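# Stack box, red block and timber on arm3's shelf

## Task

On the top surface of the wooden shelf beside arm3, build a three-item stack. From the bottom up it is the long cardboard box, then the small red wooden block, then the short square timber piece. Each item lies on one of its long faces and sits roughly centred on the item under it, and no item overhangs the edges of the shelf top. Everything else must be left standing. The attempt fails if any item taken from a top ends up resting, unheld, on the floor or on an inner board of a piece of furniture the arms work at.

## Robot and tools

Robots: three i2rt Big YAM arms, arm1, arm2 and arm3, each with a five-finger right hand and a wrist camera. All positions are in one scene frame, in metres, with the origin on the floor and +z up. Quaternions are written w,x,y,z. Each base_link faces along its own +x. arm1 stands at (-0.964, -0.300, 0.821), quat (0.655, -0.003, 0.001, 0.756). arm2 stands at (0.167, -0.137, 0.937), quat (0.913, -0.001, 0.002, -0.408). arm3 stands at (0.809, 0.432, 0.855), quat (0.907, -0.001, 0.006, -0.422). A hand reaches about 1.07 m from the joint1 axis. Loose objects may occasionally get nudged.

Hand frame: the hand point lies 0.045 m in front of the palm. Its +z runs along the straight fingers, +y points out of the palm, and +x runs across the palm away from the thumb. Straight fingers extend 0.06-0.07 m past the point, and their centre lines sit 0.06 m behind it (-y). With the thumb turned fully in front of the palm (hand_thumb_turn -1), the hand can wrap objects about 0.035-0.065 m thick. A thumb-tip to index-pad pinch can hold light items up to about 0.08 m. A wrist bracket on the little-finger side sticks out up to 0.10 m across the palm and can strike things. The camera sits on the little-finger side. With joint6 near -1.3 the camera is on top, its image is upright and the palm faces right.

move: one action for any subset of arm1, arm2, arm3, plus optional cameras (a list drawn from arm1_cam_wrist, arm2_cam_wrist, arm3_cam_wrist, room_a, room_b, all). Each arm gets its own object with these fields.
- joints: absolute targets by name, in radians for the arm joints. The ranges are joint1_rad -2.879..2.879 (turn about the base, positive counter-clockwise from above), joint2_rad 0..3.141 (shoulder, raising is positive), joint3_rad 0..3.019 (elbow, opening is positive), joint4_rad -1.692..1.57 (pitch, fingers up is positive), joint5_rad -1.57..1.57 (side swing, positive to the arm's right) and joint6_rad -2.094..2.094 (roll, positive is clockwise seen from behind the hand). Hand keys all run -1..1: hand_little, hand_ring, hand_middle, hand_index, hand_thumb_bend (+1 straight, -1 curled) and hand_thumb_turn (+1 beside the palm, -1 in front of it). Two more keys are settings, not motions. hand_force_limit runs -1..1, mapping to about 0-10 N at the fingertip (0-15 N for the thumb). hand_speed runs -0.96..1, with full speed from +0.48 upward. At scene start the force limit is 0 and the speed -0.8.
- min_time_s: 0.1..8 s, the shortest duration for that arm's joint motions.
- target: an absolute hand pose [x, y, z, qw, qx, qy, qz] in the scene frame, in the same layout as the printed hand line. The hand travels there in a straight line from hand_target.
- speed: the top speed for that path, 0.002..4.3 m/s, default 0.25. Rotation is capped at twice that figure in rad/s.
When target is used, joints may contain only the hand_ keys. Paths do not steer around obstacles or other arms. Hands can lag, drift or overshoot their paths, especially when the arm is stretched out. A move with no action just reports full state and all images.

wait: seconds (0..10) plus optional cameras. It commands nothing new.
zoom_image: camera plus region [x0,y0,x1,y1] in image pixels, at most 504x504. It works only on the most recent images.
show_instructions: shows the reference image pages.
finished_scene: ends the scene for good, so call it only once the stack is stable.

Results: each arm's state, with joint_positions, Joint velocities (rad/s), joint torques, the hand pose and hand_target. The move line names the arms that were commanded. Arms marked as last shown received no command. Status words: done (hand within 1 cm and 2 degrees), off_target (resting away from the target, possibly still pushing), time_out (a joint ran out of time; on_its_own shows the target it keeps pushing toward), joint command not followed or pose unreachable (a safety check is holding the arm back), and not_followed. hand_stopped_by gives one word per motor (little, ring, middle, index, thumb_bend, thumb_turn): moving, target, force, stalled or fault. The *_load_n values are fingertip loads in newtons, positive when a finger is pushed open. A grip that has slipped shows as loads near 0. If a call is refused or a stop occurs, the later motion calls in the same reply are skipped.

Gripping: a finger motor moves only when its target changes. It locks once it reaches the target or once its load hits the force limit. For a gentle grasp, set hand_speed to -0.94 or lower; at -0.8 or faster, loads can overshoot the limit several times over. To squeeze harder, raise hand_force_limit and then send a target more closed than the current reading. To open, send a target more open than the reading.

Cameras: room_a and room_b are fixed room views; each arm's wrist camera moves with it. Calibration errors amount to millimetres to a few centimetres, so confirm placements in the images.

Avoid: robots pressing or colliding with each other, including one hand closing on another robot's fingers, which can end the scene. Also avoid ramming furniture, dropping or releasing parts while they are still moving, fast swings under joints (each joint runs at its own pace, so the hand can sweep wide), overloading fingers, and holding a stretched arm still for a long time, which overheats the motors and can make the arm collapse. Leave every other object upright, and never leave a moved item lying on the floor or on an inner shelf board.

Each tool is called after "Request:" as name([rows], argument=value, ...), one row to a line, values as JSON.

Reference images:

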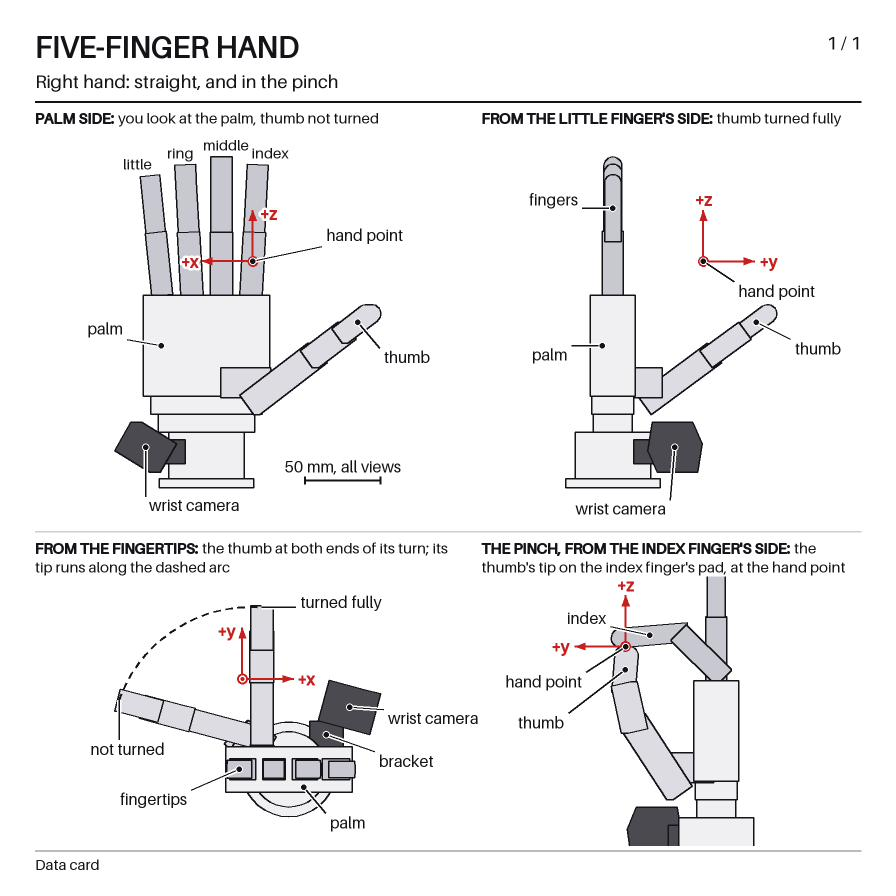

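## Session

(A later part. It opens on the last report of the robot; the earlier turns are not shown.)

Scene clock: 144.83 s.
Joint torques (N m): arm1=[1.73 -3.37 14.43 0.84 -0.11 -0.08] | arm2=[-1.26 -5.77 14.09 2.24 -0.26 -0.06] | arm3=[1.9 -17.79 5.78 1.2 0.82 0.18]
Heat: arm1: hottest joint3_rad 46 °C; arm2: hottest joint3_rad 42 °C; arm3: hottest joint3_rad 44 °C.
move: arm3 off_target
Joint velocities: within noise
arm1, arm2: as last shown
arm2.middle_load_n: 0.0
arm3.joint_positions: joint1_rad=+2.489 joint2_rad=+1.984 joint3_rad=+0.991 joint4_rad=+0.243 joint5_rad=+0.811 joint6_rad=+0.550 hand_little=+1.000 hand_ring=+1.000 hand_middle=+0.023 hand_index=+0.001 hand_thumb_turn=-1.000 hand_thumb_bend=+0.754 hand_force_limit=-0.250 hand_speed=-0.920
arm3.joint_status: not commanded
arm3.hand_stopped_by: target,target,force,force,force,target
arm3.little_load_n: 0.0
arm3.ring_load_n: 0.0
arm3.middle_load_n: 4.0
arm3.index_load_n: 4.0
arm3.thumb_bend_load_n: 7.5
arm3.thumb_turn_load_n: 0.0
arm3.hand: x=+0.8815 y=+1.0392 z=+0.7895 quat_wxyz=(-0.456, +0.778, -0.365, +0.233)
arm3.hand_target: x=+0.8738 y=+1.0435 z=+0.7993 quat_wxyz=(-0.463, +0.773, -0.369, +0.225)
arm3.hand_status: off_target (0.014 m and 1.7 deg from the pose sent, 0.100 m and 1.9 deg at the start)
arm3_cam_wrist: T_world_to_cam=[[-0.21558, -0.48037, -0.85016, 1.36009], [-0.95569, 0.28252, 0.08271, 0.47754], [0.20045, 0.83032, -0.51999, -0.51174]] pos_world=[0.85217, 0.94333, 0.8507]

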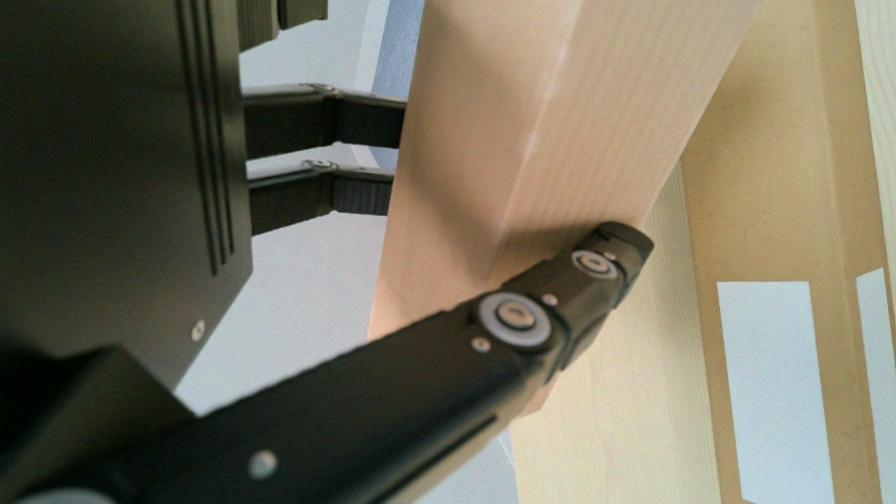

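Request:
move(arm3={"target": [0.876, 1.18, 0.81, 0.5125, -0.8528, 0.0859, -0.0516], "speed": 0.12}, cameras=["arm3_cam_wrist", "room_a"])

Scene clock: 148.67 s.
Joint torques (N m): arm1=[1.73 -3.31 14.42 0.84 -0.12 -0.08] | arm2=[-0.38 -5.89 14.02 2.22 -0.26 -0.1] | arm3=[-0.15 -18.84 10.04 1.72 -0.01 -0.2]
Heat: arm1: hottest joint3_rad 46 °C; arm2: hottest joint3_rad 42 °C; arm3: hottest joint3_rad 44 °C.
move: arm3 off_target
Joint velocities: within noise
arm1, arm2: as last shown
arm1.ring_load_n: -0.5
arm1.index_load_n: -0.5
arm3.joint_positions: joint1_rad=+2.343 joint2_rad=+2.127 joint3_rad=+1.264 joint4_rad=+0.348 joint5_rad=+0.094 joint6_rad=+0.050 hand_little=+1.000 hand_ring=+1.000 hand_middle=+0.023 hand_index=+0.001 hand_thumb_turn=-1.000 hand_thumb_bend=+0.754 hand_force_limit=-0.250 hand_speed=-0.920
arm3.joint_status: not commanded
arm3.hand_stopped_by: target,target,force,force,force,target
arm3.little_load_n: 0.0
arm3.ring_load_n: 0.0
arm3.middle_load_n: 4.0
arm3.index_load_n: 4.0
arm3.thumb_bend_load_n: 7.5
arm3.thumb_turn_load_n: 0.0
arm3.hand: x=+0.8662 y=+1.1640 z=+0.7978 quat_wxyz=(-0.502, +0.858, -0.091, +0.048)
arm3.hand_target: x=+0.8777 y=+1.1789 z=+0.8077 quat_wxyz=(-0.512, +0.853, -0.088, +0.054)
arm3.hand_status: off_target (0.022 m and 1.5 deg from the pose sent, 0.142 m and 39.9 deg at the start)
arm3_cam_wrist: T_world_to_cam=[[0.10458, -0.51426, -0.85124, 1.18671], [-0.91282, -0.38937, 0.12308, 1.13966], [-0.39474, 0.76415, -0.51015, -0.02318]] pos_world=[0.90705, 1.07174, 0.85807]

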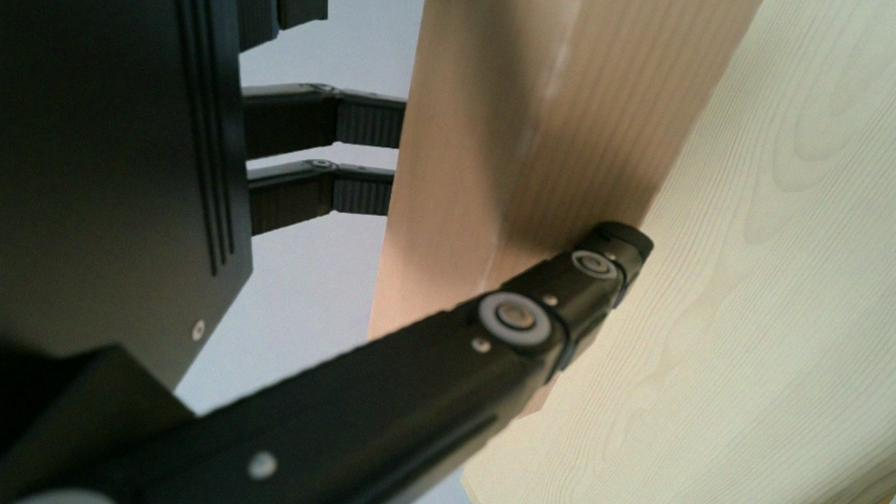

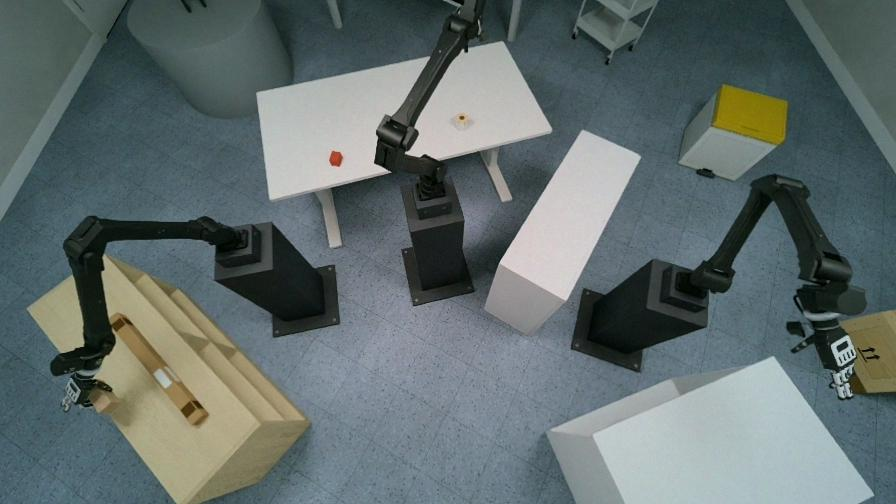

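Request:
move(arm3={"target": [0.893, 1.183, 0.70, 0.5108, -0.8535, 0.0761, -0.0679], "speed": 0.1}, cameras=["arm3_cam_wrist", "room_a"])

Request:
zoom_image(camera="room_a", region=[50, 320, 230, 480])

Scene clock: 152.73 s.
Joint torques (N m): arm1=[1.73 -3.37 14.42 0.84 -0.12 -0.08] | arm2=[-0.56 -5.89 14.09 2.18 -0.25 -0.09] | arm3=[-0.15 -20.25 8.4 3.25 -0.01 -0.2]
Heat: arm1: hottest joint3_rad 46 °C; arm2: hottest joint3_rad 43 °C; arm3: hottest joint3_rad 44 °C.
move: arm3 off_target
Joint velocities: within noise
arm1.joint_positions: joint1_rad=-0.015 joint2_rad=+0.803 joint3_rad=+1.146 joint4_rad=-0.786 joint5_rad=-0.675 joint6_rad=-0.468 hand_little=+1.000 hand_ring=+1.000 hand_middle=+0.500 hand_index=+0.500 hand_thumb_turn=-1.000 hand_thumb_bend=+1.000 hand_force_limit=-0.300 hand_speed=-0.850
arm1.joint_status: not commanded
arm1.hand_stopped_by: target,target,target,target,target,target
arm1.little_load_n: 0.0
arm1.ring_load_n: -0.5
arm1.middle_load_n: 0.0
arm1.index_load_n: 0.0
arm1.thumb_bend_load_n: 0.0
arm1.thumb_turn_load_n: 0.0
arm1.hand: x=-1.1294 y=+0.0260 z=+1.2389 quat_wxyz=(-0.542, +0.713, +0.404, -0.190)
arm1.hand_target: x=-1.1333 y=+0.0219 z=+1.2663 quat_wxyz=(-0.557, +0.697, +0.412, -0.185)
arm1.hand_status: not commanded
arm2.joint_positions: joint1_rad=-0.791 joint2_rad=+0.903 joint3_rad=+1.250 joint4_rad=-0.789 joint5_rad=-0.454 joint6_rad=-0.247 hand_little=+1.000 hand_ring=+1.000 hand_middle=+0.500 hand_index=+0.500 hand_thumb_turn=-1.000 hand_thumb_bend=+1.000 hand_force_limit=-0.300 hand_speed=-0.850
arm2.joint_status: not commanded
arm2.hand_stopped_by: target,target,target,target,target,target
arm2.little_load_n: 0.0
arm2.ring_load_n: 0.0
arm2.middle_load_n: 0.0
arm2.index_load_n: 0.0
arm2.thumb_bend_load_n: 0.0
arm2.thumb_turn_load_n: 0.0
arm2.hand: x=+0.2425 y=-0.5324 z=+1.3739 quat_wxyz=(-0.107, +0.197, -0.809, +0.544)
arm2.hand_target: x=+0.2392 y=-0.5307 z=+1.4004 quat_wxyz=(-0.098, +0.199, -0.797, +0.561)
arm2.hand_status: not commanded
arm3.joint_positions: joint1_rad=+2.324 joint2_rad=+2.357 joint3_rad=+1.322 joint4_rad=+0.487 joint5_rad=+0.091 joint6_rad=+0.007 hand_little=+1.000 hand_ring=+1.000 hand_middle=+0.023 hand_index=+0.001 hand_thumb_turn=-1.000 hand_thumb_bend=+0.754 hand_force_limit=-0.250 hand_speed=-0.920
arm3.joint_status: not commanded
arm3.hand_stopped_by: target,target,force,force,force,target
arm3.little_load_n: 0.0
arm3.ring_load_n: 0.0
arm3.middle_load_n: 4.0
arm3.index_load_n: 4.0
arm3.thumb_bend_load_n: 7.5
arm3.thumb_turn_load_n: 0.0
arm3.hand: x=+0.8801 y=+1.1610 z=+0.6855 quat_wxyz=(-0.487, +0.868, -0.079, +0.061)
arm3.hand_target: x=+0.8931 y=+1.1810 z=+0.7016 quat_wxyz=(-0.511, +0.853, -0.077, +0.069)
arm3.hand_status: off_target (0.029 m and 3.3 deg from the pose sent, 0.103 m and 3.1 deg at the start)
arm3_cam_wrist: T_world_to_cam=[[0.13406, -0.54685, -0.82643, 1.08307], [-0.914, -0.39048, 0.11012, 1.17617], [-0.38292, 0.7406, -0.55217, -0.02691]] pos_world=[0.91953, 1.07147, 0.75071]

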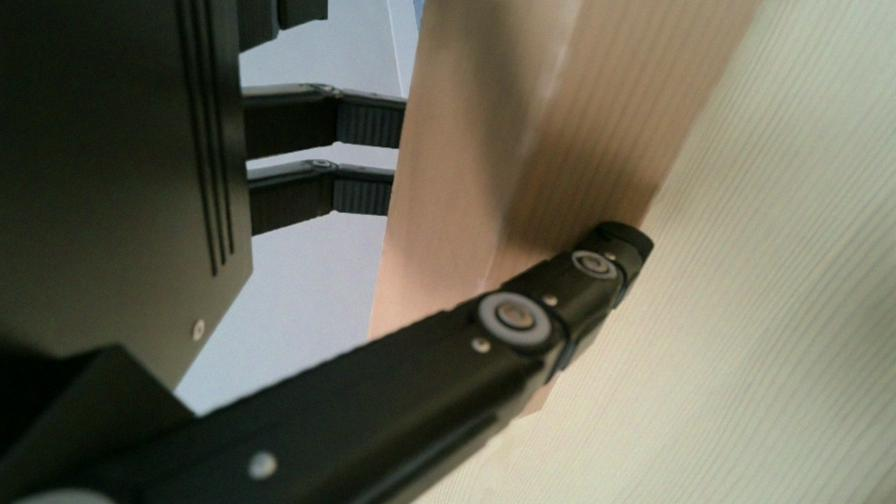

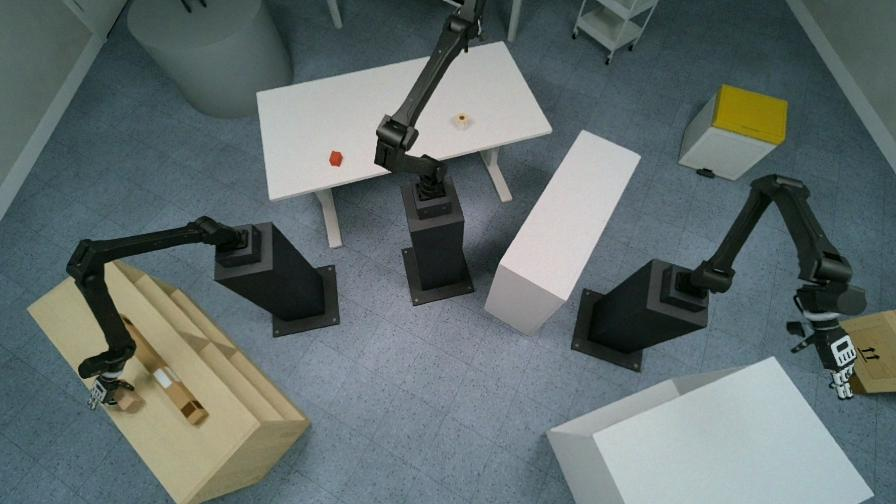

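Scaled by 2.800.

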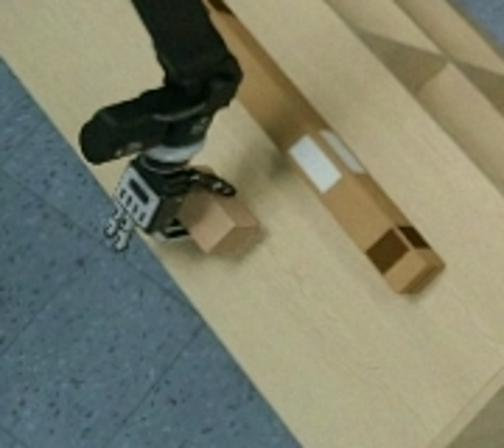

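Request:
move(arm3={"target": [0.893, 1.183, 0.676, 0.5292, -0.8422, 0.0745, -0.0696], "speed": 0.06}, cameras=[])

Request:
move(arm3={"target": [0.893, 1.183, 0.668, 0.5292, -0.8422, 0.0745, -0.0696], "speed": 0.04}, cameras=["room_b","room_a"])

Request:
zoom_image(camera="room_b", region=[540, 150, 620, 200])

Scene clock: 154.47 s.
Joint torques (N m): arm1=[1.73 -3.31 14.42 0.85 -0.12 -0.08] | arm2=[-0.5 -5.71 14 2.17 -0.24 -0.09] | arm3=[-0.21 -20.54 7.84 3.33 -0.01 -0.2]
Heat: arm1: hottest joint3_rad 46 °C; arm2: hottest joint3_rad 43 °C; arm3: hottest joint3_rad 44 °C.
move: arm3 off_target
Joint velocities: within noise
arm1, arm2: as last shown
arm1.ring_load_n: 0.0
arm3.joint_positions: joint1_rad=+2.324 joint2_rad=+2.426 joint3_rad=+1.330 joint4_rad=+0.590 joint5_rad=+0.090 joint6_rad=+0.003 hand_little=+1.000 hand_ring=+1.000 hand_middle=+0.023 hand_index=+0.001 hand_thumb_turn=-1.000 hand_thumb_bend=+0.754 hand_force_limit=-0.250 hand_speed=-0.920
arm3.joint_status: not commanded
arm3.hand_stopped_by: target,target,force,force,force,target
arm3.little_load_n: 0.0
arm3.ring_load_n: 0.0
arm3.middle_load_n: 4.0
arm3.index_load_n: 4.0
arm3.thumb_bend_load_n: 7.5
arm3.thumb_turn_load_n: 0.0
arm3.hand: x=+0.8799 y=+1.1626 z=+0.6602 quat_wxyz=(-0.505, +0.858, -0.077, +0.063)
arm3.hand_target: x=+0.8931 y=+1.1819 z=+0.6763 quat_wxyz=(-0.529, +0.843, -0.075, +0.070)
arm3.hand_status: off_target (0.029 m and 3.4 deg from the pose sent, 0.027 m and 5.8 deg at the start)

Scene clock: 155.50 s.
Joint torques (N m): arm1=[1.67 -3.31 14.42 0.84 -0.12 -0.08] | arm2=[-1.03 -6.24 14 2.35 -0.22 -0.06] | arm3=[-0.21 -20.01 7.84 3.37 -0.01 -0.2]
Heat: arm1: hottest joint3_rad 46 °C; arm2: hottest joint3_rad 43 °C; arm3: hottest joint3_rad 44 °C.
move: arm3 off_target
Joint velocities: within noise
arm1, arm2: as last shown
arm3.joint_positions: joint1_rad=+2.324 joint2_rad=+2.436 joint3_rad=+1.336 joint4_rad=+0.601 joint5_rad=+0.088 joint6_rad=+0.003 hand_little=+1.000 hand_ring=+1.000 hand_middle=+0.023 hand_index=+0.001 hand_thumb_turn=-1.000 hand_thumb_bend=+0.754 hand_force_limit=-0.250 hand_speed=-0.920
arm3.joint_status: not commanded
arm3.hand_stopped_by: target,target,force,force,force,target
arm3.little_load_n: 0.0
arm3.ring_load_n: 0.0
arm3.middle_load_n: 4.0
arm3.index_load_n: 4.0
arm3.thumb_bend_load_n: 8.0
arm3.thumb_turn_load_n: 0.0
arm3.hand: x=+0.8798 y=+1.1643 z=+0.6571 quat_wxyz=(-0.507, +0.856, -0.077, +0.062)
arm3.hand_target: x=+0.8928 y=+1.1817 z=+0.6687 quat_wxyz=(-0.529, +0.842, -0.075, +0.069)
arm3.hand_status: off_target (0.025 m and 3.1 deg from the pose sent, 0.025 m and 3.4 deg at the start)
pictures: room_a, room_b

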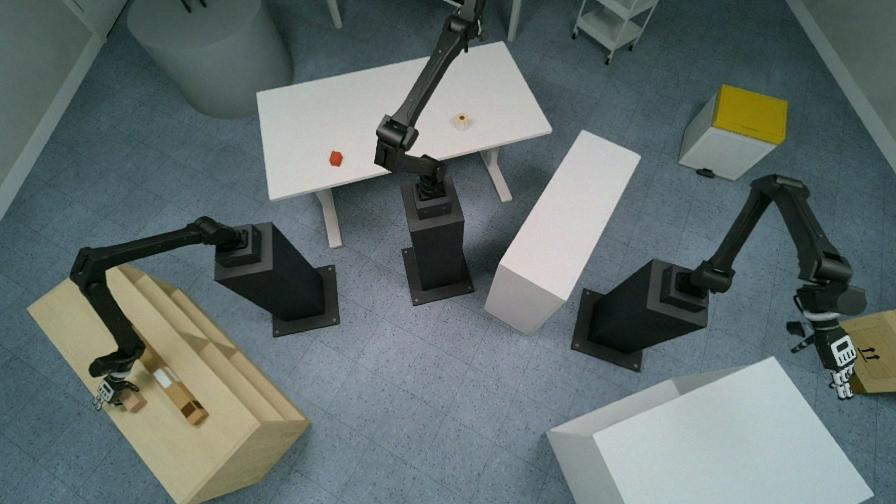

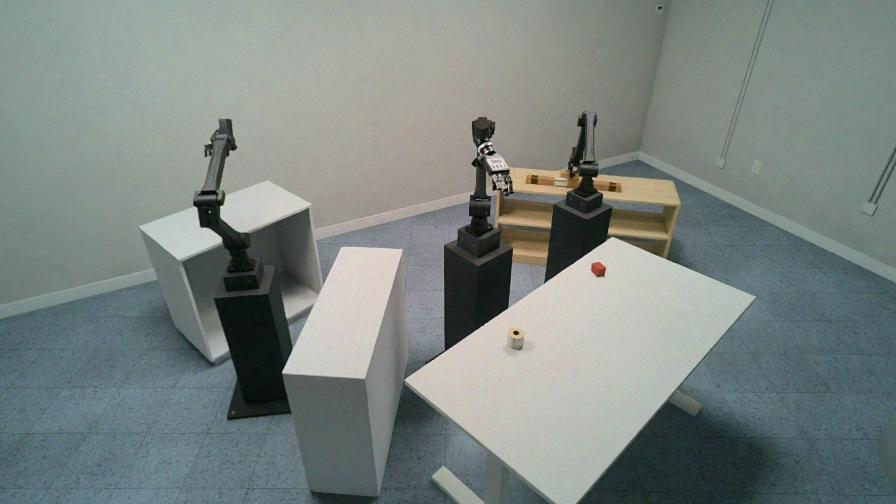

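Scaled by 6.300.

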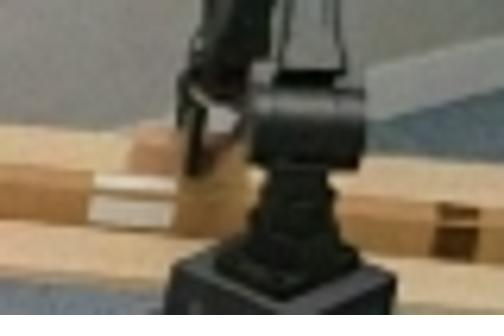

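Request:
move(arm3={"target": [0.893, 1.183, 0.661, 0.5292, -0.8422, 0.0745, -0.0696], "speed": 0.04}, cameras=["arm3_cam_wrist"])

Scene clock: 156.70 s.
Joint torques (N m): arm1=[1.67 -3.31 14.43 0.84 -0.12 -0.08] | arm2=[-1.08 -6.3 13.96 2.07 -0.23 -0.07] | arm3=[-0.21 -19.55 7.76 3.28 0.01 -0.18]
Heat: arm1: hottest joint3_rad 46 °C; arm2: hottest joint3_rad 43 °C; arm3: hottest joint3_rad 44 °C.
move: arm3 off_target
Joint velocities: within noise
arm1, arm2: as last shown
arm3.joint_positions: joint1_rad=+2.324 joint2_rad=+2.449 joint3_rad=+1.345 joint4_rad=+0.611 joint5_rad=+0.088 joint6_rad=+0.001 hand_little=+1.000 hand_ring=+1.000 hand_middle=+0.023 hand_index=+0.001 hand_thumb_turn=-1.000 hand_thumb_bend=+0.754 hand_force_limit=-0.250 hand_speed=-0.920
arm3.joint_status: not commanded
arm3.hand_stopped_by: target,target,force,force,force,target
arm3.little_load_n: 0.0
arm3.ring_load_n: 0.0
arm3.middle_load_n: 3.5
arm3.index_load_n: 4.5
arm3.thumb_bend_load_n: 7.5
arm3.thumb_turn_load_n: 0.0
arm3.hand: x=+0.8801 y=+1.1669 z=+0.6541 quat_wxyz=(-0.511, +0.854, -0.076, +0.062)
arm3.hand_target: x=+0.8930 y=+1.1819 z=+0.6613 quat_wxyz=(-0.529, +0.842, -0.075, +0.070)
arm3.hand_status: off_target (0.022 m and 2.7 deg from the pose sent, 0.023 m and 3.1 deg at the start)
arm3_cam_wrist: T_world_to_cam=[[0.14527, -0.50089, -0.85323, 1.01432], [-0.91297, -0.40022, 0.07951, 1.2125], [-0.3813, 0.76742, -0.51543, -0.10544]] pos_world=[0.91942, 1.07424, 0.7147]

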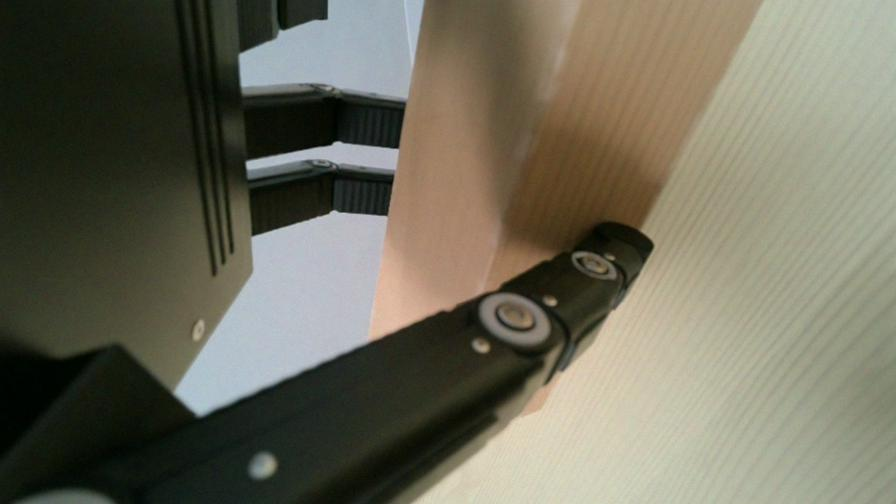

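Request:
move(arm3={"target": [0.893, 1.180, 0.655, 0.5292, -0.8422, 0.0745, -0.0696], "speed": 0.04}, cameras=["arm3_cam_wrist"])

Scene clock: 157.97 s.
Joint torques (N m): arm1=[1.73 -3.31 14.45 0.83 -0.12 -0.08] | arm2=[-1.08 -6.3 13.97 2.26 -0.22 -0.09] | arm3=[-0.26 -19.08 7.49 3.18 -0.02 -0.17]
Heat: arm1: hottest joint3_rad 46 °C; arm2: hottest joint3_rad 43 °C; arm3: hottest joint3_rad 44 °C.
move: arm3 off_target
Joint velocities: within noise
arm1, arm2: as last shown
arm1.ring_load_n: -0.5
arm3.joint_positions: joint1_rad=+2.324 joint2_rad=+2.453 joint3_rad=+1.346 joint4_rad=+0.627 joint5_rad=+0.088 joint6_rad=+0.000 hand_little=+1.000 hand_ring=+1.000 hand_middle=+0.023 hand_index=+0.001 hand_thumb_turn=-1.000 hand_thumb_bend=+0.754 hand_force_limit=-0.250 hand_speed=-0.920
arm3.joint_status: not commanded
arm3.hand_stopped_by: target,target,force,force,force,target
arm3.little_load_n: 0.0
arm3.ring_load_n: 0.0
arm3.middle_load_n: 3.5
arm3.index_load_n: 4.5
arm3.thumb_bend_load_n: 7.5
arm3.thumb_turn_load_n: 0.0
arm3.hand: x=+0.8805 y=+1.1689 z=+0.6545 quat_wxyz=(-0.516, +0.851, -0.076, +0.063)
arm3.hand_target: x=+0.8931 y=+1.1798 z=+0.6558 quat_wxyz=(-0.529, +0.842, -0.075, +0.070)
arm3.hand_status: off_target (0.017 m and 2.0 deg from the pose sent, 0.018 m and 2.7 deg at the start)
arm3_cam_wrist: T_world_to_cam=[[0.14789, -0.49057, -0.85876, 1.00494], [-0.91294, -0.40165, 0.07223, 1.22005], [-0.38036, 0.77331, -0.50726, -0.1196]] pos_world=[0.91972, 1.07553, 0.7142]

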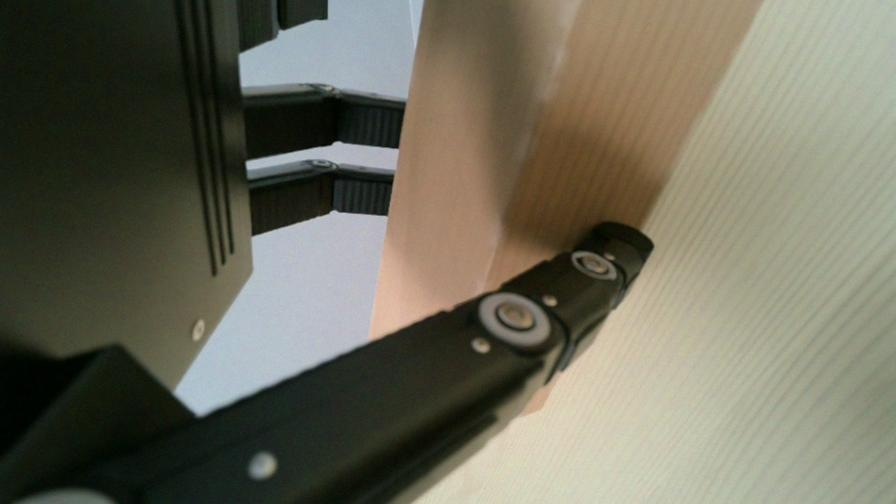

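Request:
move(arm3={"target": [0.893, 1.183, 0.662, 0.5292, -0.8422, 0.0745, -0.0696], "speed": 0.04})

Request:
move(arm3={"joints": {"hand_speed": -0.85, "hand_index": 0.5, "hand_middle": 0.5, "hand_thumb_bend": 1.0}}, cameras=["arm3_cam_wrist"])

Scene clock: 159.13 s.
Joint torques (N m): arm1=[1.73 -3.37 14.43 0.84 -0.12 -0.08] | arm2=[-0.38 -6.3 13.9 2.19 -0.24 -0.08] | arm3=[-0.21 -20.25 7.62 2.54 0.01 -0.17]
Heat: arm1: hottest joint3_rad 46 °C; arm2: hottest joint3_rad 43 °C; arm3: hottest joint3_rad 44 °C.
move: arm3 off_target
Joint velocities: within noise
arm1, arm2: as last shown
arm1.ring_load_n: 0.0
arm3.joint_positions: joint1_rad=+2.324 joint2_rad=+2.453 joint3_rad=+1.346 joint4_rad=+0.627 joint5_rad=+0.088 joint6_rad=+0.000 hand_little=+1.000 hand_ring=+1.000 hand_middle=+0.023 hand_index=+0.001 hand_thumb_turn=-1.000 hand_thumb_bend=+0.754 hand_force_limit=-0.250 hand_speed=-0.920
arm3.joint_status: not commanded
arm3.hand_stopped_by: target,target,force,force,force,target
arm3.little_load_n: 0.0
arm3.ring_load_n: -0.5
arm3.middle_load_n: 3.5
arm3.index_load_n: 4.5
arm3.thumb_bend_load_n: 7.5
arm3.thumb_turn_load_n: 0.0
arm3.hand: x=+0.8805 y=+1.1689 z=+0.6545 quat_wxyz=(-0.516, +0.851, -0.076, +0.063)
arm3.hand_target: x=+0.8930 y=+1.1822 z=+0.6623 quat_wxyz=(-0.529, +0.842, -0.075, +0.070)
arm3.hand_status: off_target (0.020 m and 2.0 deg from the pose sent, 0.020 m and 2.0 deg at the start)
pictures: none

Scene clock: 160.80 s.
Joint torques (N m): arm1=[1.73 -3.37 14.43 0.84 -0.12 -0.08] | arm2=[-0.73 -6.01 14.01 2.26 -0.29 -0.11] | arm3=[-0.26 -20.25 7.27 2.55 0.01 -0.17]
Heat: arm1: hottest joint3_rad 46 °C; arm2: hottest joint3_rad 44 °C; arm3: hottest joint3_rad 44 °C.
move: arm3 done
Joint velocities: within noise
arm1, arm2: as last shown
arm1.thumb_turn_load_n: 0.5
arm3.joint_positions: joint1_rad=+2.324 joint2_rad=+2.453 joint3_rad=+1.351 joint4_rad=+0.627 joint5_rad=+0.087 joint6_rad=+0.006 hand_little=+1.000 hand_ring=+1.000 hand_middle=+0.500 hand_index=+0.500 hand_thumb_turn=-1.000 hand_thumb_bend=+1.000 hand_force_limit=-0.250 hand_speed=-0.850
arm3.joint_status: all done
arm3.hand_stopped_by: target,target,target,target,target,target
arm3.little_load_n: 0.0
arm3.ring_load_n: 0.0
arm3.middle_load_n: 0.0
arm3.index_load_n: -0.5
arm3.thumb_bend_load_n: 0.0
arm3.thumb_turn_load_n: 0.0
arm3.hand: x=+0.8801 y=+1.1714 z=+0.6565 quat_wxyz=(-0.518, +0.850, -0.078, +0.061)
arm3.hand_target: x=+0.8923 y=+1.1822 z=+0.6623 quat_wxyz=(-0.529, +0.842, -0.077, +0.067)
arm3.hand_status: not commanded
arm3_cam_wrist: T_world_to_cam=[[0.14244, -0.4858, -0.86238, 1.00947], [-0.91316, -0.40067, 0.07487, 1.21787], [-0.3819, 0.77683, -0.50069, -0.12777]] pos_world=[0.91952, 1.07762, 0.71539]

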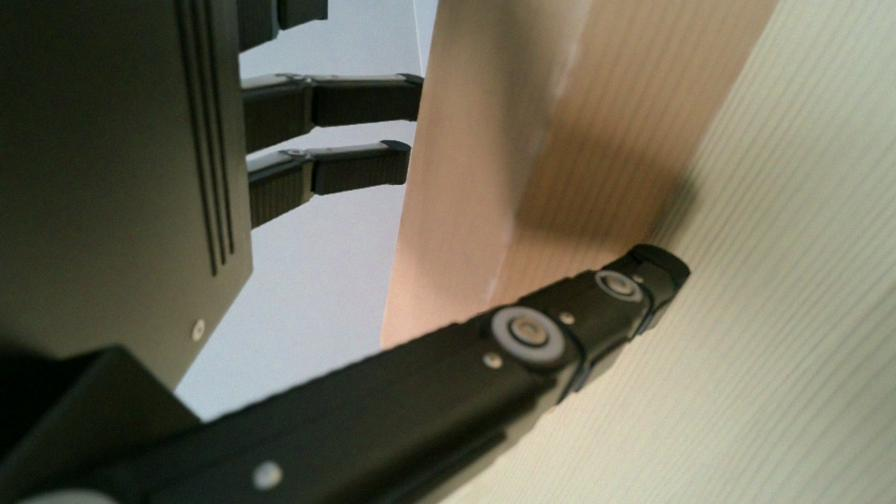

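Released. Go straight up.

Request:
move(arm3={"target": [0.892, 1.185, 0.76, 0.5292, -0.8422, 0.0745, -0.0696], "speed": 0.1}, cameras=["arm3_cam_wrist"])

Request:
move(arm3={"target": [0.85, 1.03, 0.98, 0.5125, -0.8528, 0.0859, -0.0516], "speed": 0.25}, cameras=["arm3_cam_wrist", "room_a", "room_b"])

Scene clock: 162.70 s.
Joint torques (N m): arm1=[1.73 -3.31 14.43 0.84 -0.12 -0.08] | arm2=[-0.79 -6.12 14.05 2.28 -0.24 -0.12] | arm3=[0.15 -21.42 6.06 1.51 0.19 -0.21]
Heat: arm1: hottest joint3_rad 46 °C; arm2: hottest joint3_rad 44 °C; arm3: hottest joint3_rad 43 °C.
move: arm3 done
Joint velocities: within noise
arm1, arm2: as last shown
arm1.middle_load_n: 0.5
arm1.index_load_n: -0.5
arm1.thumb_turn_load_n: 0.0
arm3.joint_positions: joint1_rad=+2.324 joint2_rad=+2.260 joint3_rad=+1.323 joint4_rad=+0.499 joint5_rad=+0.083 joint6_rad=+0.006 hand_little=+1.000 hand_ring=+1.000 hand_middle=+0.500 hand_index=+0.500 hand_thumb_turn=-1.000 hand_thumb_bend=+1.000 hand_force_limit=-0.250 hand_speed=-0.850
arm3.joint_status: not commanded
arm3.hand_stopped_by: target,target,target,target,target,target
arm3.little_load_n: 0.0
arm3.ring_load_n: 0.0
arm3.middle_load_n: 0.0
arm3.index_load_n: 0.0
arm3.thumb_bend_load_n: 0.0
arm3.thumb_turn_load_n: -0.5
arm3.hand: x=+0.8828 y=+1.1892 z=+0.7589 quat_wxyz=(-0.534, +0.840, -0.077, +0.060)
arm3.hand_target: x=+0.8914 y=+1.1855 z=+0.7589 quat_wxyz=(-0.529, +0.843, -0.074, +0.068)
arm3.hand_status: done (0.010 m and 1.3 deg from the pose sent, 0.105 m and 1.9 deg at the start)
arm3_cam_wrist: T_world_to_cam=[[0.14625, -0.45211, -0.87989, 1.07589], [-0.91243, -0.40529, 0.05659, 1.23849], [-0.38219, 0.79457, -0.4718, -0.13205]] pos_world=[0.92222, 1.09329, 0.81428]

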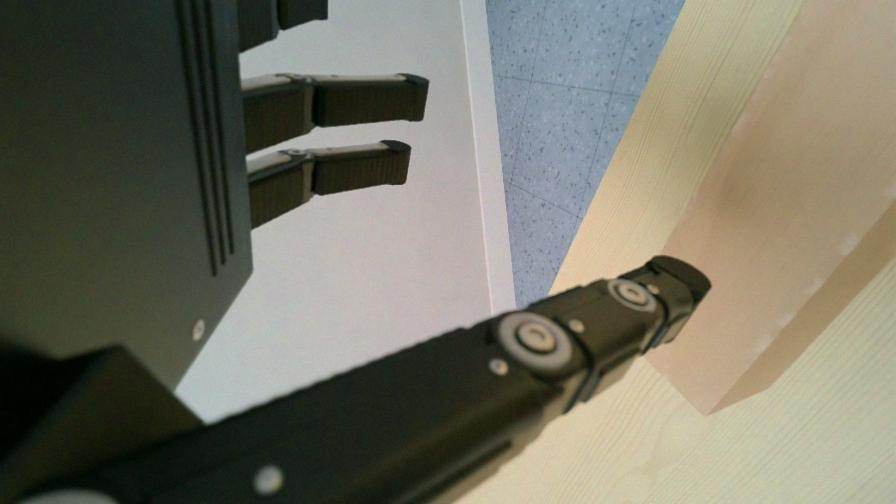

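Scene clock: 164.70 s.
Joint torques (N m): arm1=[1.73 -3.31 14.43 0.84 -0.12 -0.08] | arm2=[-0.97 -5.83 14.09 2.19 -0.21 -0.09] | arm3=[1.96 -12.63 8.17 1.51 0.32 0.18]
Heat: arm1: hottest joint3_rad 46 °C; arm2: hottest joint3_rad 44 °C; arm3: hottest joint3_rad 43 °C.
move: arm3 off_target
Joint velocities: within noise
arm1.joint_positions: joint1_rad=-0.015 joint2_rad=+0.803 joint3_rad=+1.146 joint4_rad=-0.786 joint5_rad=-0.675 joint6_rad=-0.468 hand_little=+1.000 hand_ring=+1.000 hand_middle=+0.500 hand_index=+0.500 hand_thumb_turn=-1.000 hand_thumb_bend=+1.000 hand_force_limit=-0.300 hand_speed=-0.850
arm1.joint_status: not commanded
arm1.hand_stopped_by: target,target,target,target,target,target
arm1.little_load_n: 0.0
arm1.ring_load_n: 0.0
arm1.middle_load_n: 0.0
arm1.index_load_n: 0.0
arm1.thumb_bend_load_n: 0.0
arm1.thumb_turn_load_n: 0.0
arm1.hand: x=-1.1294 y=+0.0260 z=+1.2389 quat_wxyz=(-0.542, +0.713, +0.404, -0.190)
arm1.hand_target: x=-1.1333 y=+0.0219 z=+1.2663 quat_wxyz=(-0.557, +0.697, +0.412, -0.185)
arm1.hand_status: not commanded
arm2.joint_positions: joint1_rad=-0.791 joint2_rad=+0.903 joint3_rad=+1.250 joint4_rad=-0.789 joint5_rad=-0.454 joint6_rad=-0.247 hand_little=+1.000 hand_ring=+1.000 hand_middle=+0.500 hand_index=+0.500 hand_thumb_turn=-1.000 hand_thumb_bend=+1.000 hand_force_limit=-0.300 hand_speed=-0.850
arm2.joint_status: not commanded
arm2.hand_stopped_by: target,target,target,target,target,target
arm2.little_load_n: 0.0
arm2.ring_load_n: 0.0
arm2.middle_load_n: 0.0
arm2.index_load_n: 0.0
arm2.thumb_bend_load_n: 0.0
arm2.thumb_turn_load_n: 0.0
arm2.hand: x=+0.2425 y=-0.5324 z=+1.3739 quat_wxyz=(-0.107, +0.197, -0.809, +0.544)
arm2.hand_target: x=+0.2392 y=-0.5307 z=+1.4004 quat_wxyz=(-0.098, +0.199, -0.797, +0.561)
arm2.hand_status: not commanded
arm3.joint_positions: joint1_rad=+2.344 joint2_rad=+1.516 joint3_rad=+0.948 joint4_rad=+0.095 joint5_rad=+0.103 joint6_rad=+0.024 hand_little=+1.000 hand_ring=+1.000 hand_middle=+0.500 hand_index=+0.500 hand_thumb_turn=-1.000 hand_thumb_bend=+1.000 hand_force_limit=-0.250 hand_speed=-0.850
arm3.joint_status: not commanded
arm3.hand_stopped_by: target,target,target,target,target,target
arm3.little_load_n: 0.0
arm3.ring_load_n: 0.0
arm3.middle_load_n: 0.0
arm3.index_load_n: 0.0
arm3.thumb_bend_load_n: -0.5
arm3.thumb_turn_load_n: 0.0
arm3.hand: x=+0.8579 y=+1.0341 z=+0.9861 quat_wxyz=(-0.519, +0.849, -0.082, +0.058)
arm3.hand_target: x=+0.8492 y=+1.0321 z=+0.9817 quat_wxyz=(-0.513, +0.853, -0.085, +0.051)
arm3.hand_status: off_target (0.011 m and 1.3 deg from the pose sent, 0.274 m and 3.2 deg at the start)
arm3_cam_wrist: T_world_to_cam=[[0.13374, -0.4827, -0.86551, 1.23752], [-0.91388, -0.39787, 0.08068, 1.10986], [-0.38331, 0.78019, -0.49434, 0.12692]] pos_world=[0.89743, 0.93991, 1.04428]

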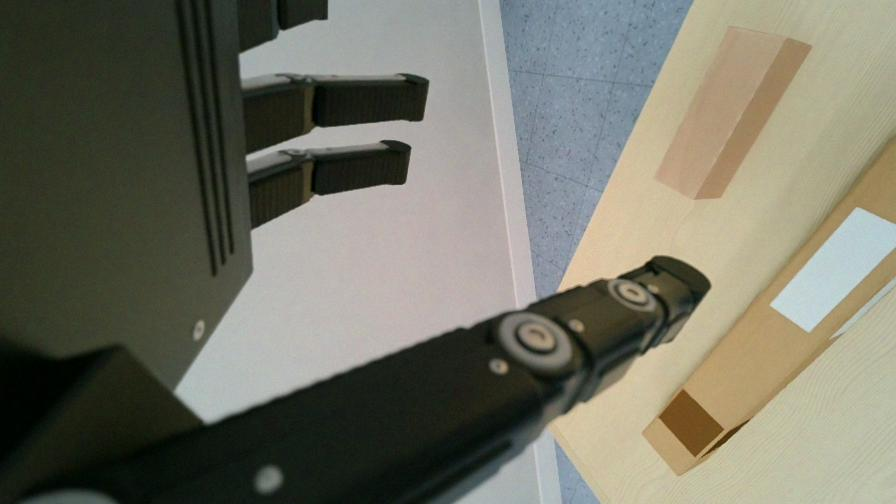

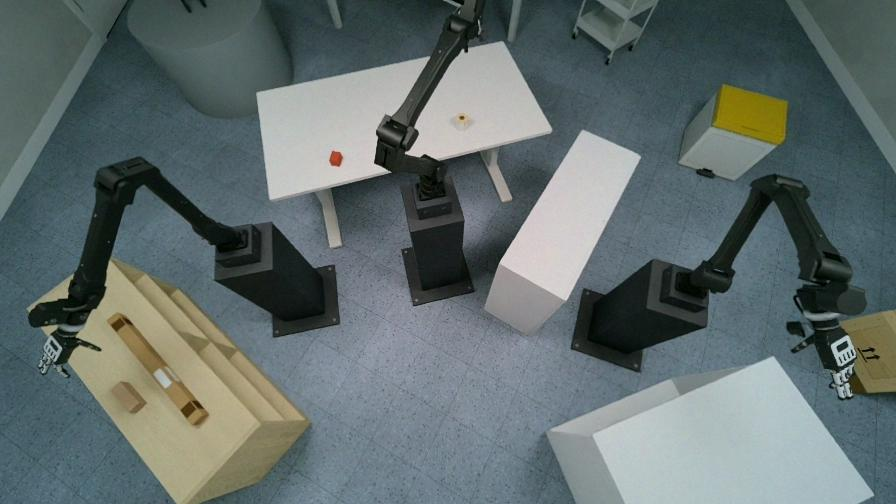

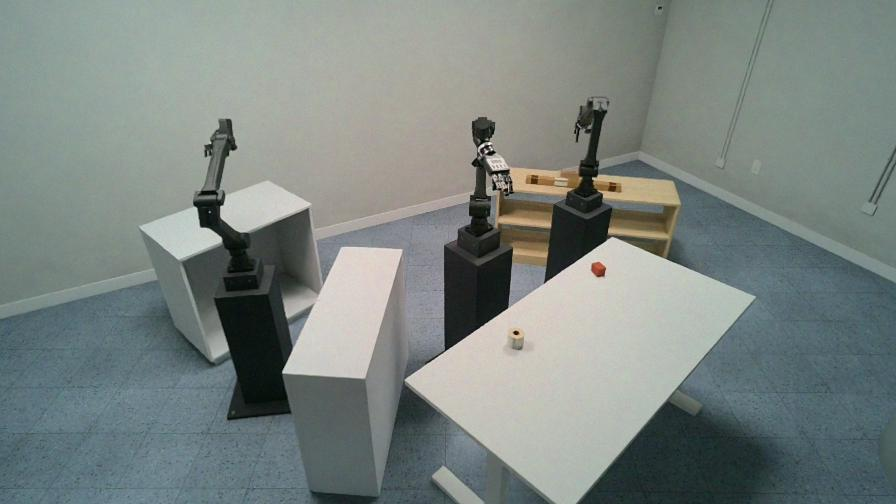

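Request:
zoom_image(camera="arm3_cam_wrist", region=[600, 100, 896, 504])

Scaled by 1.248.

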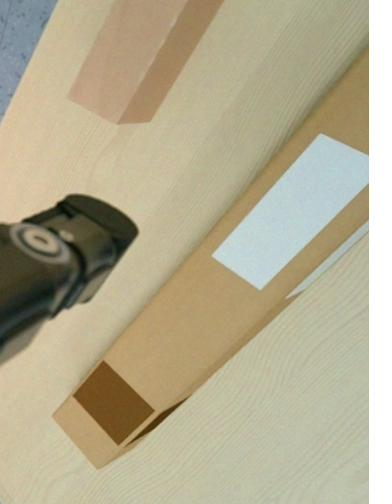

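Request:
move(arm3={"joints": {"joint1_rad": -0.75}, "min_time_s": 5})

Request:
move(arm3={"target": [0.78, -0.13, 0.93, 0.2201, -0.3663, -0.4848, 0.2915], "speed": 0.25}, cameras=["arm3_cam_wrist", "room_a", "room_b"])

Scene clock: 172.13 s.
Joint torques (N m): arm1=[1.73 -3.31 14.45 0.84 -0.12 -0.08] | arm2=[-0.73 -6.07 13.96 2.36 -0.28 -0.08] | arm3=[0.56 -12.63 8.16 1.48 0.18 0.19]
Heat: arm1: hottest joint3_rad 47 °C; arm2: hottest joint3_rad 44 °C; arm3: hottest joint3_rad 43 °C.
move: arm3 done
Joint velocities: within noise
arm1, arm2: as last shown
arm3.joint_positions: joint1_rad=-0.745 joint2_rad=+1.516 joint3_rad=+0.948 joint4_rad=+0.095 joint5_rad=+0.106 joint6_rad=+0.024 hand_little=+1.000 hand_ring=+1.000 hand_middle=+0.500 hand_index=+0.500 hand_thumb_turn=-1.000 hand_thumb_bend=+1.000 hand_force_limit=-0.250 hand_speed=-0.850
arm3.joint_status: all done
arm3.hand_stopped_by: target,target,target,target,target,target
arm3.little_load_n: 0.0
arm3.ring_load_n: 0.0
arm3.middle_load_n: 0.0
arm3.index_load_n: 0.0
arm3.thumb_bend_load_n: 0.0
arm3.thumb_turn_load_n: 0.0
arm3.hand: x=+0.7942 y=-0.1730 z=+0.9837 quat_wxyz=(+0.056, -0.054, -0.851, +0.519)
arm3.hand_target: x=+0.7960 y=-0.1704 z=+0.9792 quat_wxyz=(+0.051, -0.062, -0.855, +0.513)
arm3.hand_status: not commanded
pictures: none

arm3: "target": qw, qx, qy, qz must be a unit quaternion (the sum of their squares is 1)

Request:
move(arm3={"target": [0.775, -0.14, 0.92, 0.0762, -0.1267, 0.8477, -0.5094], "speed": 0.2}, cameras=["arm3_cam_wrist", "room_a", "room_b"])

Scene clock: 174.63 s.
Joint torques (N m): arm1=[1.73 -3.37 14.43 0.84 -0.12 -0.08] | arm2=[-1.08 -6.36 14.08 2.14 -0.25 -0.09] | arm3=[-0.56 -11.75 7.66 2.69 -0.22 -0.22]
Heat: arm1: hottest joint3_rad 47 °C; arm2: hottest joint3_rad 45 °C; arm3: hottest joint3_rad 43 °C.
move: arm3 done
Joint velocities: within noise
arm1.joint_positions: joint1_rad=-0.015 joint2_rad=+0.803 joint3_rad=+1.146 joint4_rad=-0.786 joint5_rad=-0.675 joint6_rad=-0.468 hand_little=+1.000 hand_ring=+1.000 hand_middle=+0.500 hand_index=+0.500 hand_thumb_turn=-1.000 hand_thumb_bend=+1.000 hand_force_limit=-0.300 hand_speed=-0.850
arm1.joint_status: not commanded
arm1.hand_stopped_by: target,target,target,target,target,target
arm1.little_load_n: 0.0
arm1.ring_load_n: 0.0
arm1.middle_load_n: 0.0
arm1.index_load_n: 0.0
arm1.thumb_bend_load_n: 0.0
arm1.thumb_turn_load_n: 0.0
arm1.hand: x=-1.1294 y=+0.0260 z=+1.2389 quat_wxyz=(-0.542, +0.713, +0.404, -0.190)
arm1.hand_target: x=-1.1333 y=+0.0219 z=+1.2663 quat_wxyz=(-0.557, +0.697, +0.412, -0.185)
arm1.hand_status: not commanded
arm2.joint_positions: joint1_rad=-0.791 joint2_rad=+0.903 joint3_rad=+1.250 joint4_rad=-0.789 joint5_rad=-0.454 joint6_rad=-0.247 hand_little=+1.000 hand_ring=+1.000 hand_middle=+0.500 hand_index=+0.500 hand_thumb_turn=-1.000 hand_thumb_bend=+1.000 hand_force_limit=-0.300 hand_speed=-0.850
arm2.joint_status: not commanded
arm2.hand_stopped_by: target,target,target,target,target,target
arm2.little_load_n: 0.0
arm2.ring_load_n: 0.0
arm2.middle_load_n: 0.0
arm2.index_load_n: 0.0
arm2.thumb_bend_load_n: 0.5
arm2.thumb_turn_load_n: 0.0
arm2.hand: x=+0.2425 y=-0.5324 z=+1.3739 quat_wxyz=(-0.107, +0.197, -0.809, +0.544)
arm2.hand_target: x=+0.2392 y=-0.5307 z=+1.4004 quat_wxyz=(-0.098, +0.199, -0.797, +0.561)
arm2.hand_status: not commanded
arm3.joint_positions: joint1_rad=-0.924 joint2_rad=+1.607 joint3_rad=+0.883 joint4_rad=+0.170 joint5_rad=-0.464 joint6_rad=-0.237 hand_little=+1.000 hand_ring=+1.000 hand_middle=+0.500 hand_index=+0.500 hand_thumb_turn=-1.000 hand_thumb_bend=+1.000 hand_force_limit=-0.250 hand_speed=-0.850
arm3.joint_status: not commanded
arm3.hand_stopped_by: target,target,target,target,target,target
arm3.little_load_n: 0.0
arm3.ring_load_n: 0.0
arm3.middle_load_n: 0.0
arm3.index_load_n: 0.0
arm3.thumb_bend_load_n: 0.0
arm3.thumb_turn_load_n: 0.0
arm3.hand: x=+0.7833 y=-0.1365 z=+0.9248 quat_wxyz=(-0.082, +0.120, -0.851, +0.505)
arm3.hand_target: x=+0.7749 y=-0.1393 z=+0.9205 quat_wxyz=(-0.075, +0.124, -0.848, +0.509)
arm3.hand_status: done (0.010 m and 1.2 deg from the pose sent, 0.074 m and 25.8 deg at the start)
arm3_cam_wrist: T_world_to_cam=[[-0.32466, 0.39072, -0.86135, 1.10382], [0.61512, 0.77901, 0.12151, -0.49389], [0.71848, -0.49039, -0.49326, -0.05624]] pos_world=[0.70258, -0.07412, 0.98306]

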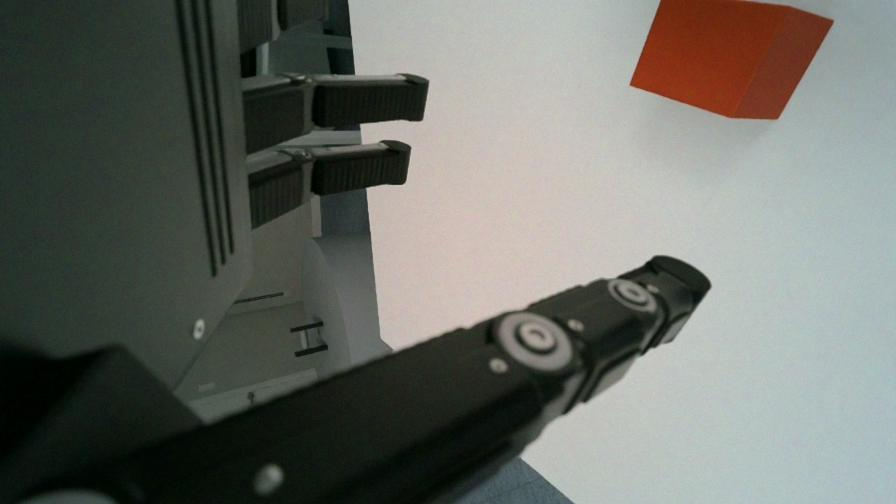

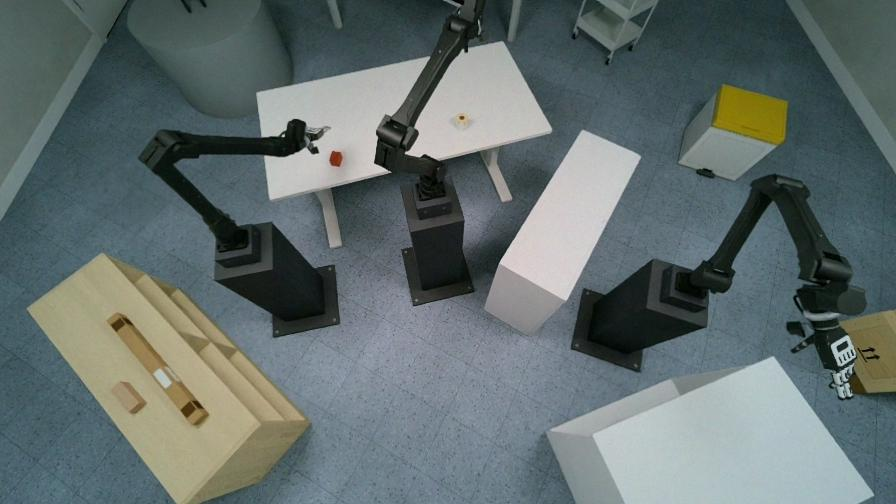

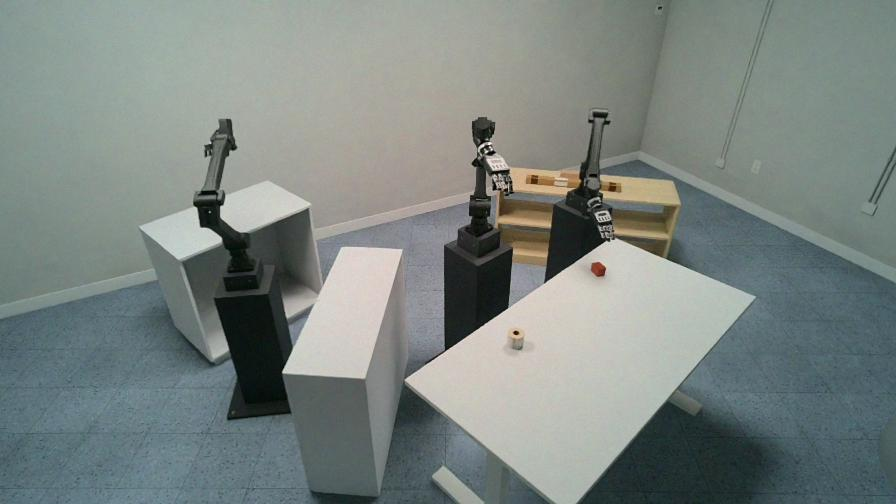

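Request:
zoom_image(camera="arm3_cam_wrist", region=[600, 0, 860, 150])

Scaled by 1.938.

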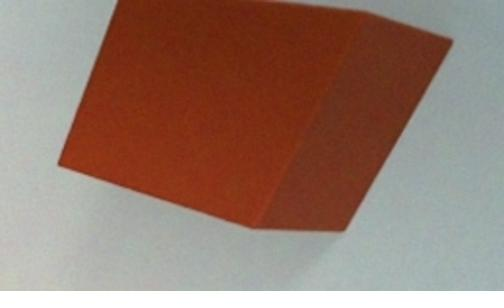

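Request:
move(arm3={"target": [0.749, -0.192, 0.83, 0.085, -0.1415, 0.8454, -0.508], "speed": 0.12}, cameras=["arm3_cam_wrist"])

Scene clock: 177.30 s.
Joint torques (N m): arm1=[1.73 -3.31 14.42 0.84 -0.12 -0.08] | arm2=[-1.14 -6.24 13.91 2.35 -0.27 -0.09] | arm3=[-0.62 -14.86 8.61 2.7 -0.35 -0.22]
Heat: arm1: hottest joint3_rad 47 °C; arm2: hottest joint3_rad 45 °C; arm3: hottest joint3_rad 43 °C.
move: arm3 off_target
Joint velocities: within noise
arm1, arm2: as last shown
arm1.little_load_n: -0.5
arm1.middle_load_n: -0.5
arm1.thumb_bend_load_n: 0.5
arm2.thumb_bend_load_n: 0.0
arm3.joint_positions: joint1_rad=-0.954 joint2_rad=+1.915 joint3_rad=+0.991 joint4_rad=+0.323 joint5_rad=-0.522 joint6_rad=-0.278 hand_little=+1.000 hand_ring=+1.000 hand_middle=+0.500 hand_index=+0.500 hand_thumb_turn=-1.000 hand_thumb_bend=+1.000 hand_force_limit=-0.250 hand_speed=-0.850
arm3.joint_status: not commanded
arm3.hand_stopped_by: target,target,target,target,target,target
arm3.little_load_n: 0.0
arm3.ring_load_n: 0.0
arm3.middle_load_n: 0.0
arm3.index_load_n: 0.0
arm3.thumb_bend_load_n: 0.0
arm3.thumb_turn_load_n: 0.0
arm3.hand: x=+0.7623 y=-0.1766 z=+0.8247 quat_wxyz=(-0.097, +0.133, -0.854, +0.493)
arm3.hand_target: x=+0.7500 y=-0.1912 z=+0.8310 quat_wxyz=(-0.085, +0.141, -0.845, +0.508)
arm3.hand_status: off_target (0.021 m and 2.7 deg from the pose sent, 0.115 m and 2.6 deg at the start)
arm3_cam_wrist: T_world_to_cam=[[-0.33341, 0.40118, -0.85317, 1.02829], [0.58305, 0.79888, 0.1478, -0.43123], [0.74087, -0.44816, -0.50026, -0.11393]] pos_world=[0.67868, -0.11908, 0.88404]

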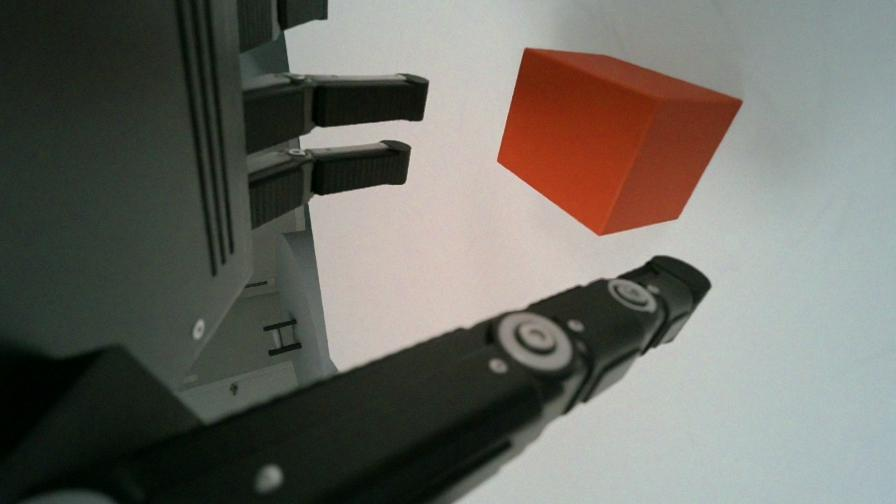

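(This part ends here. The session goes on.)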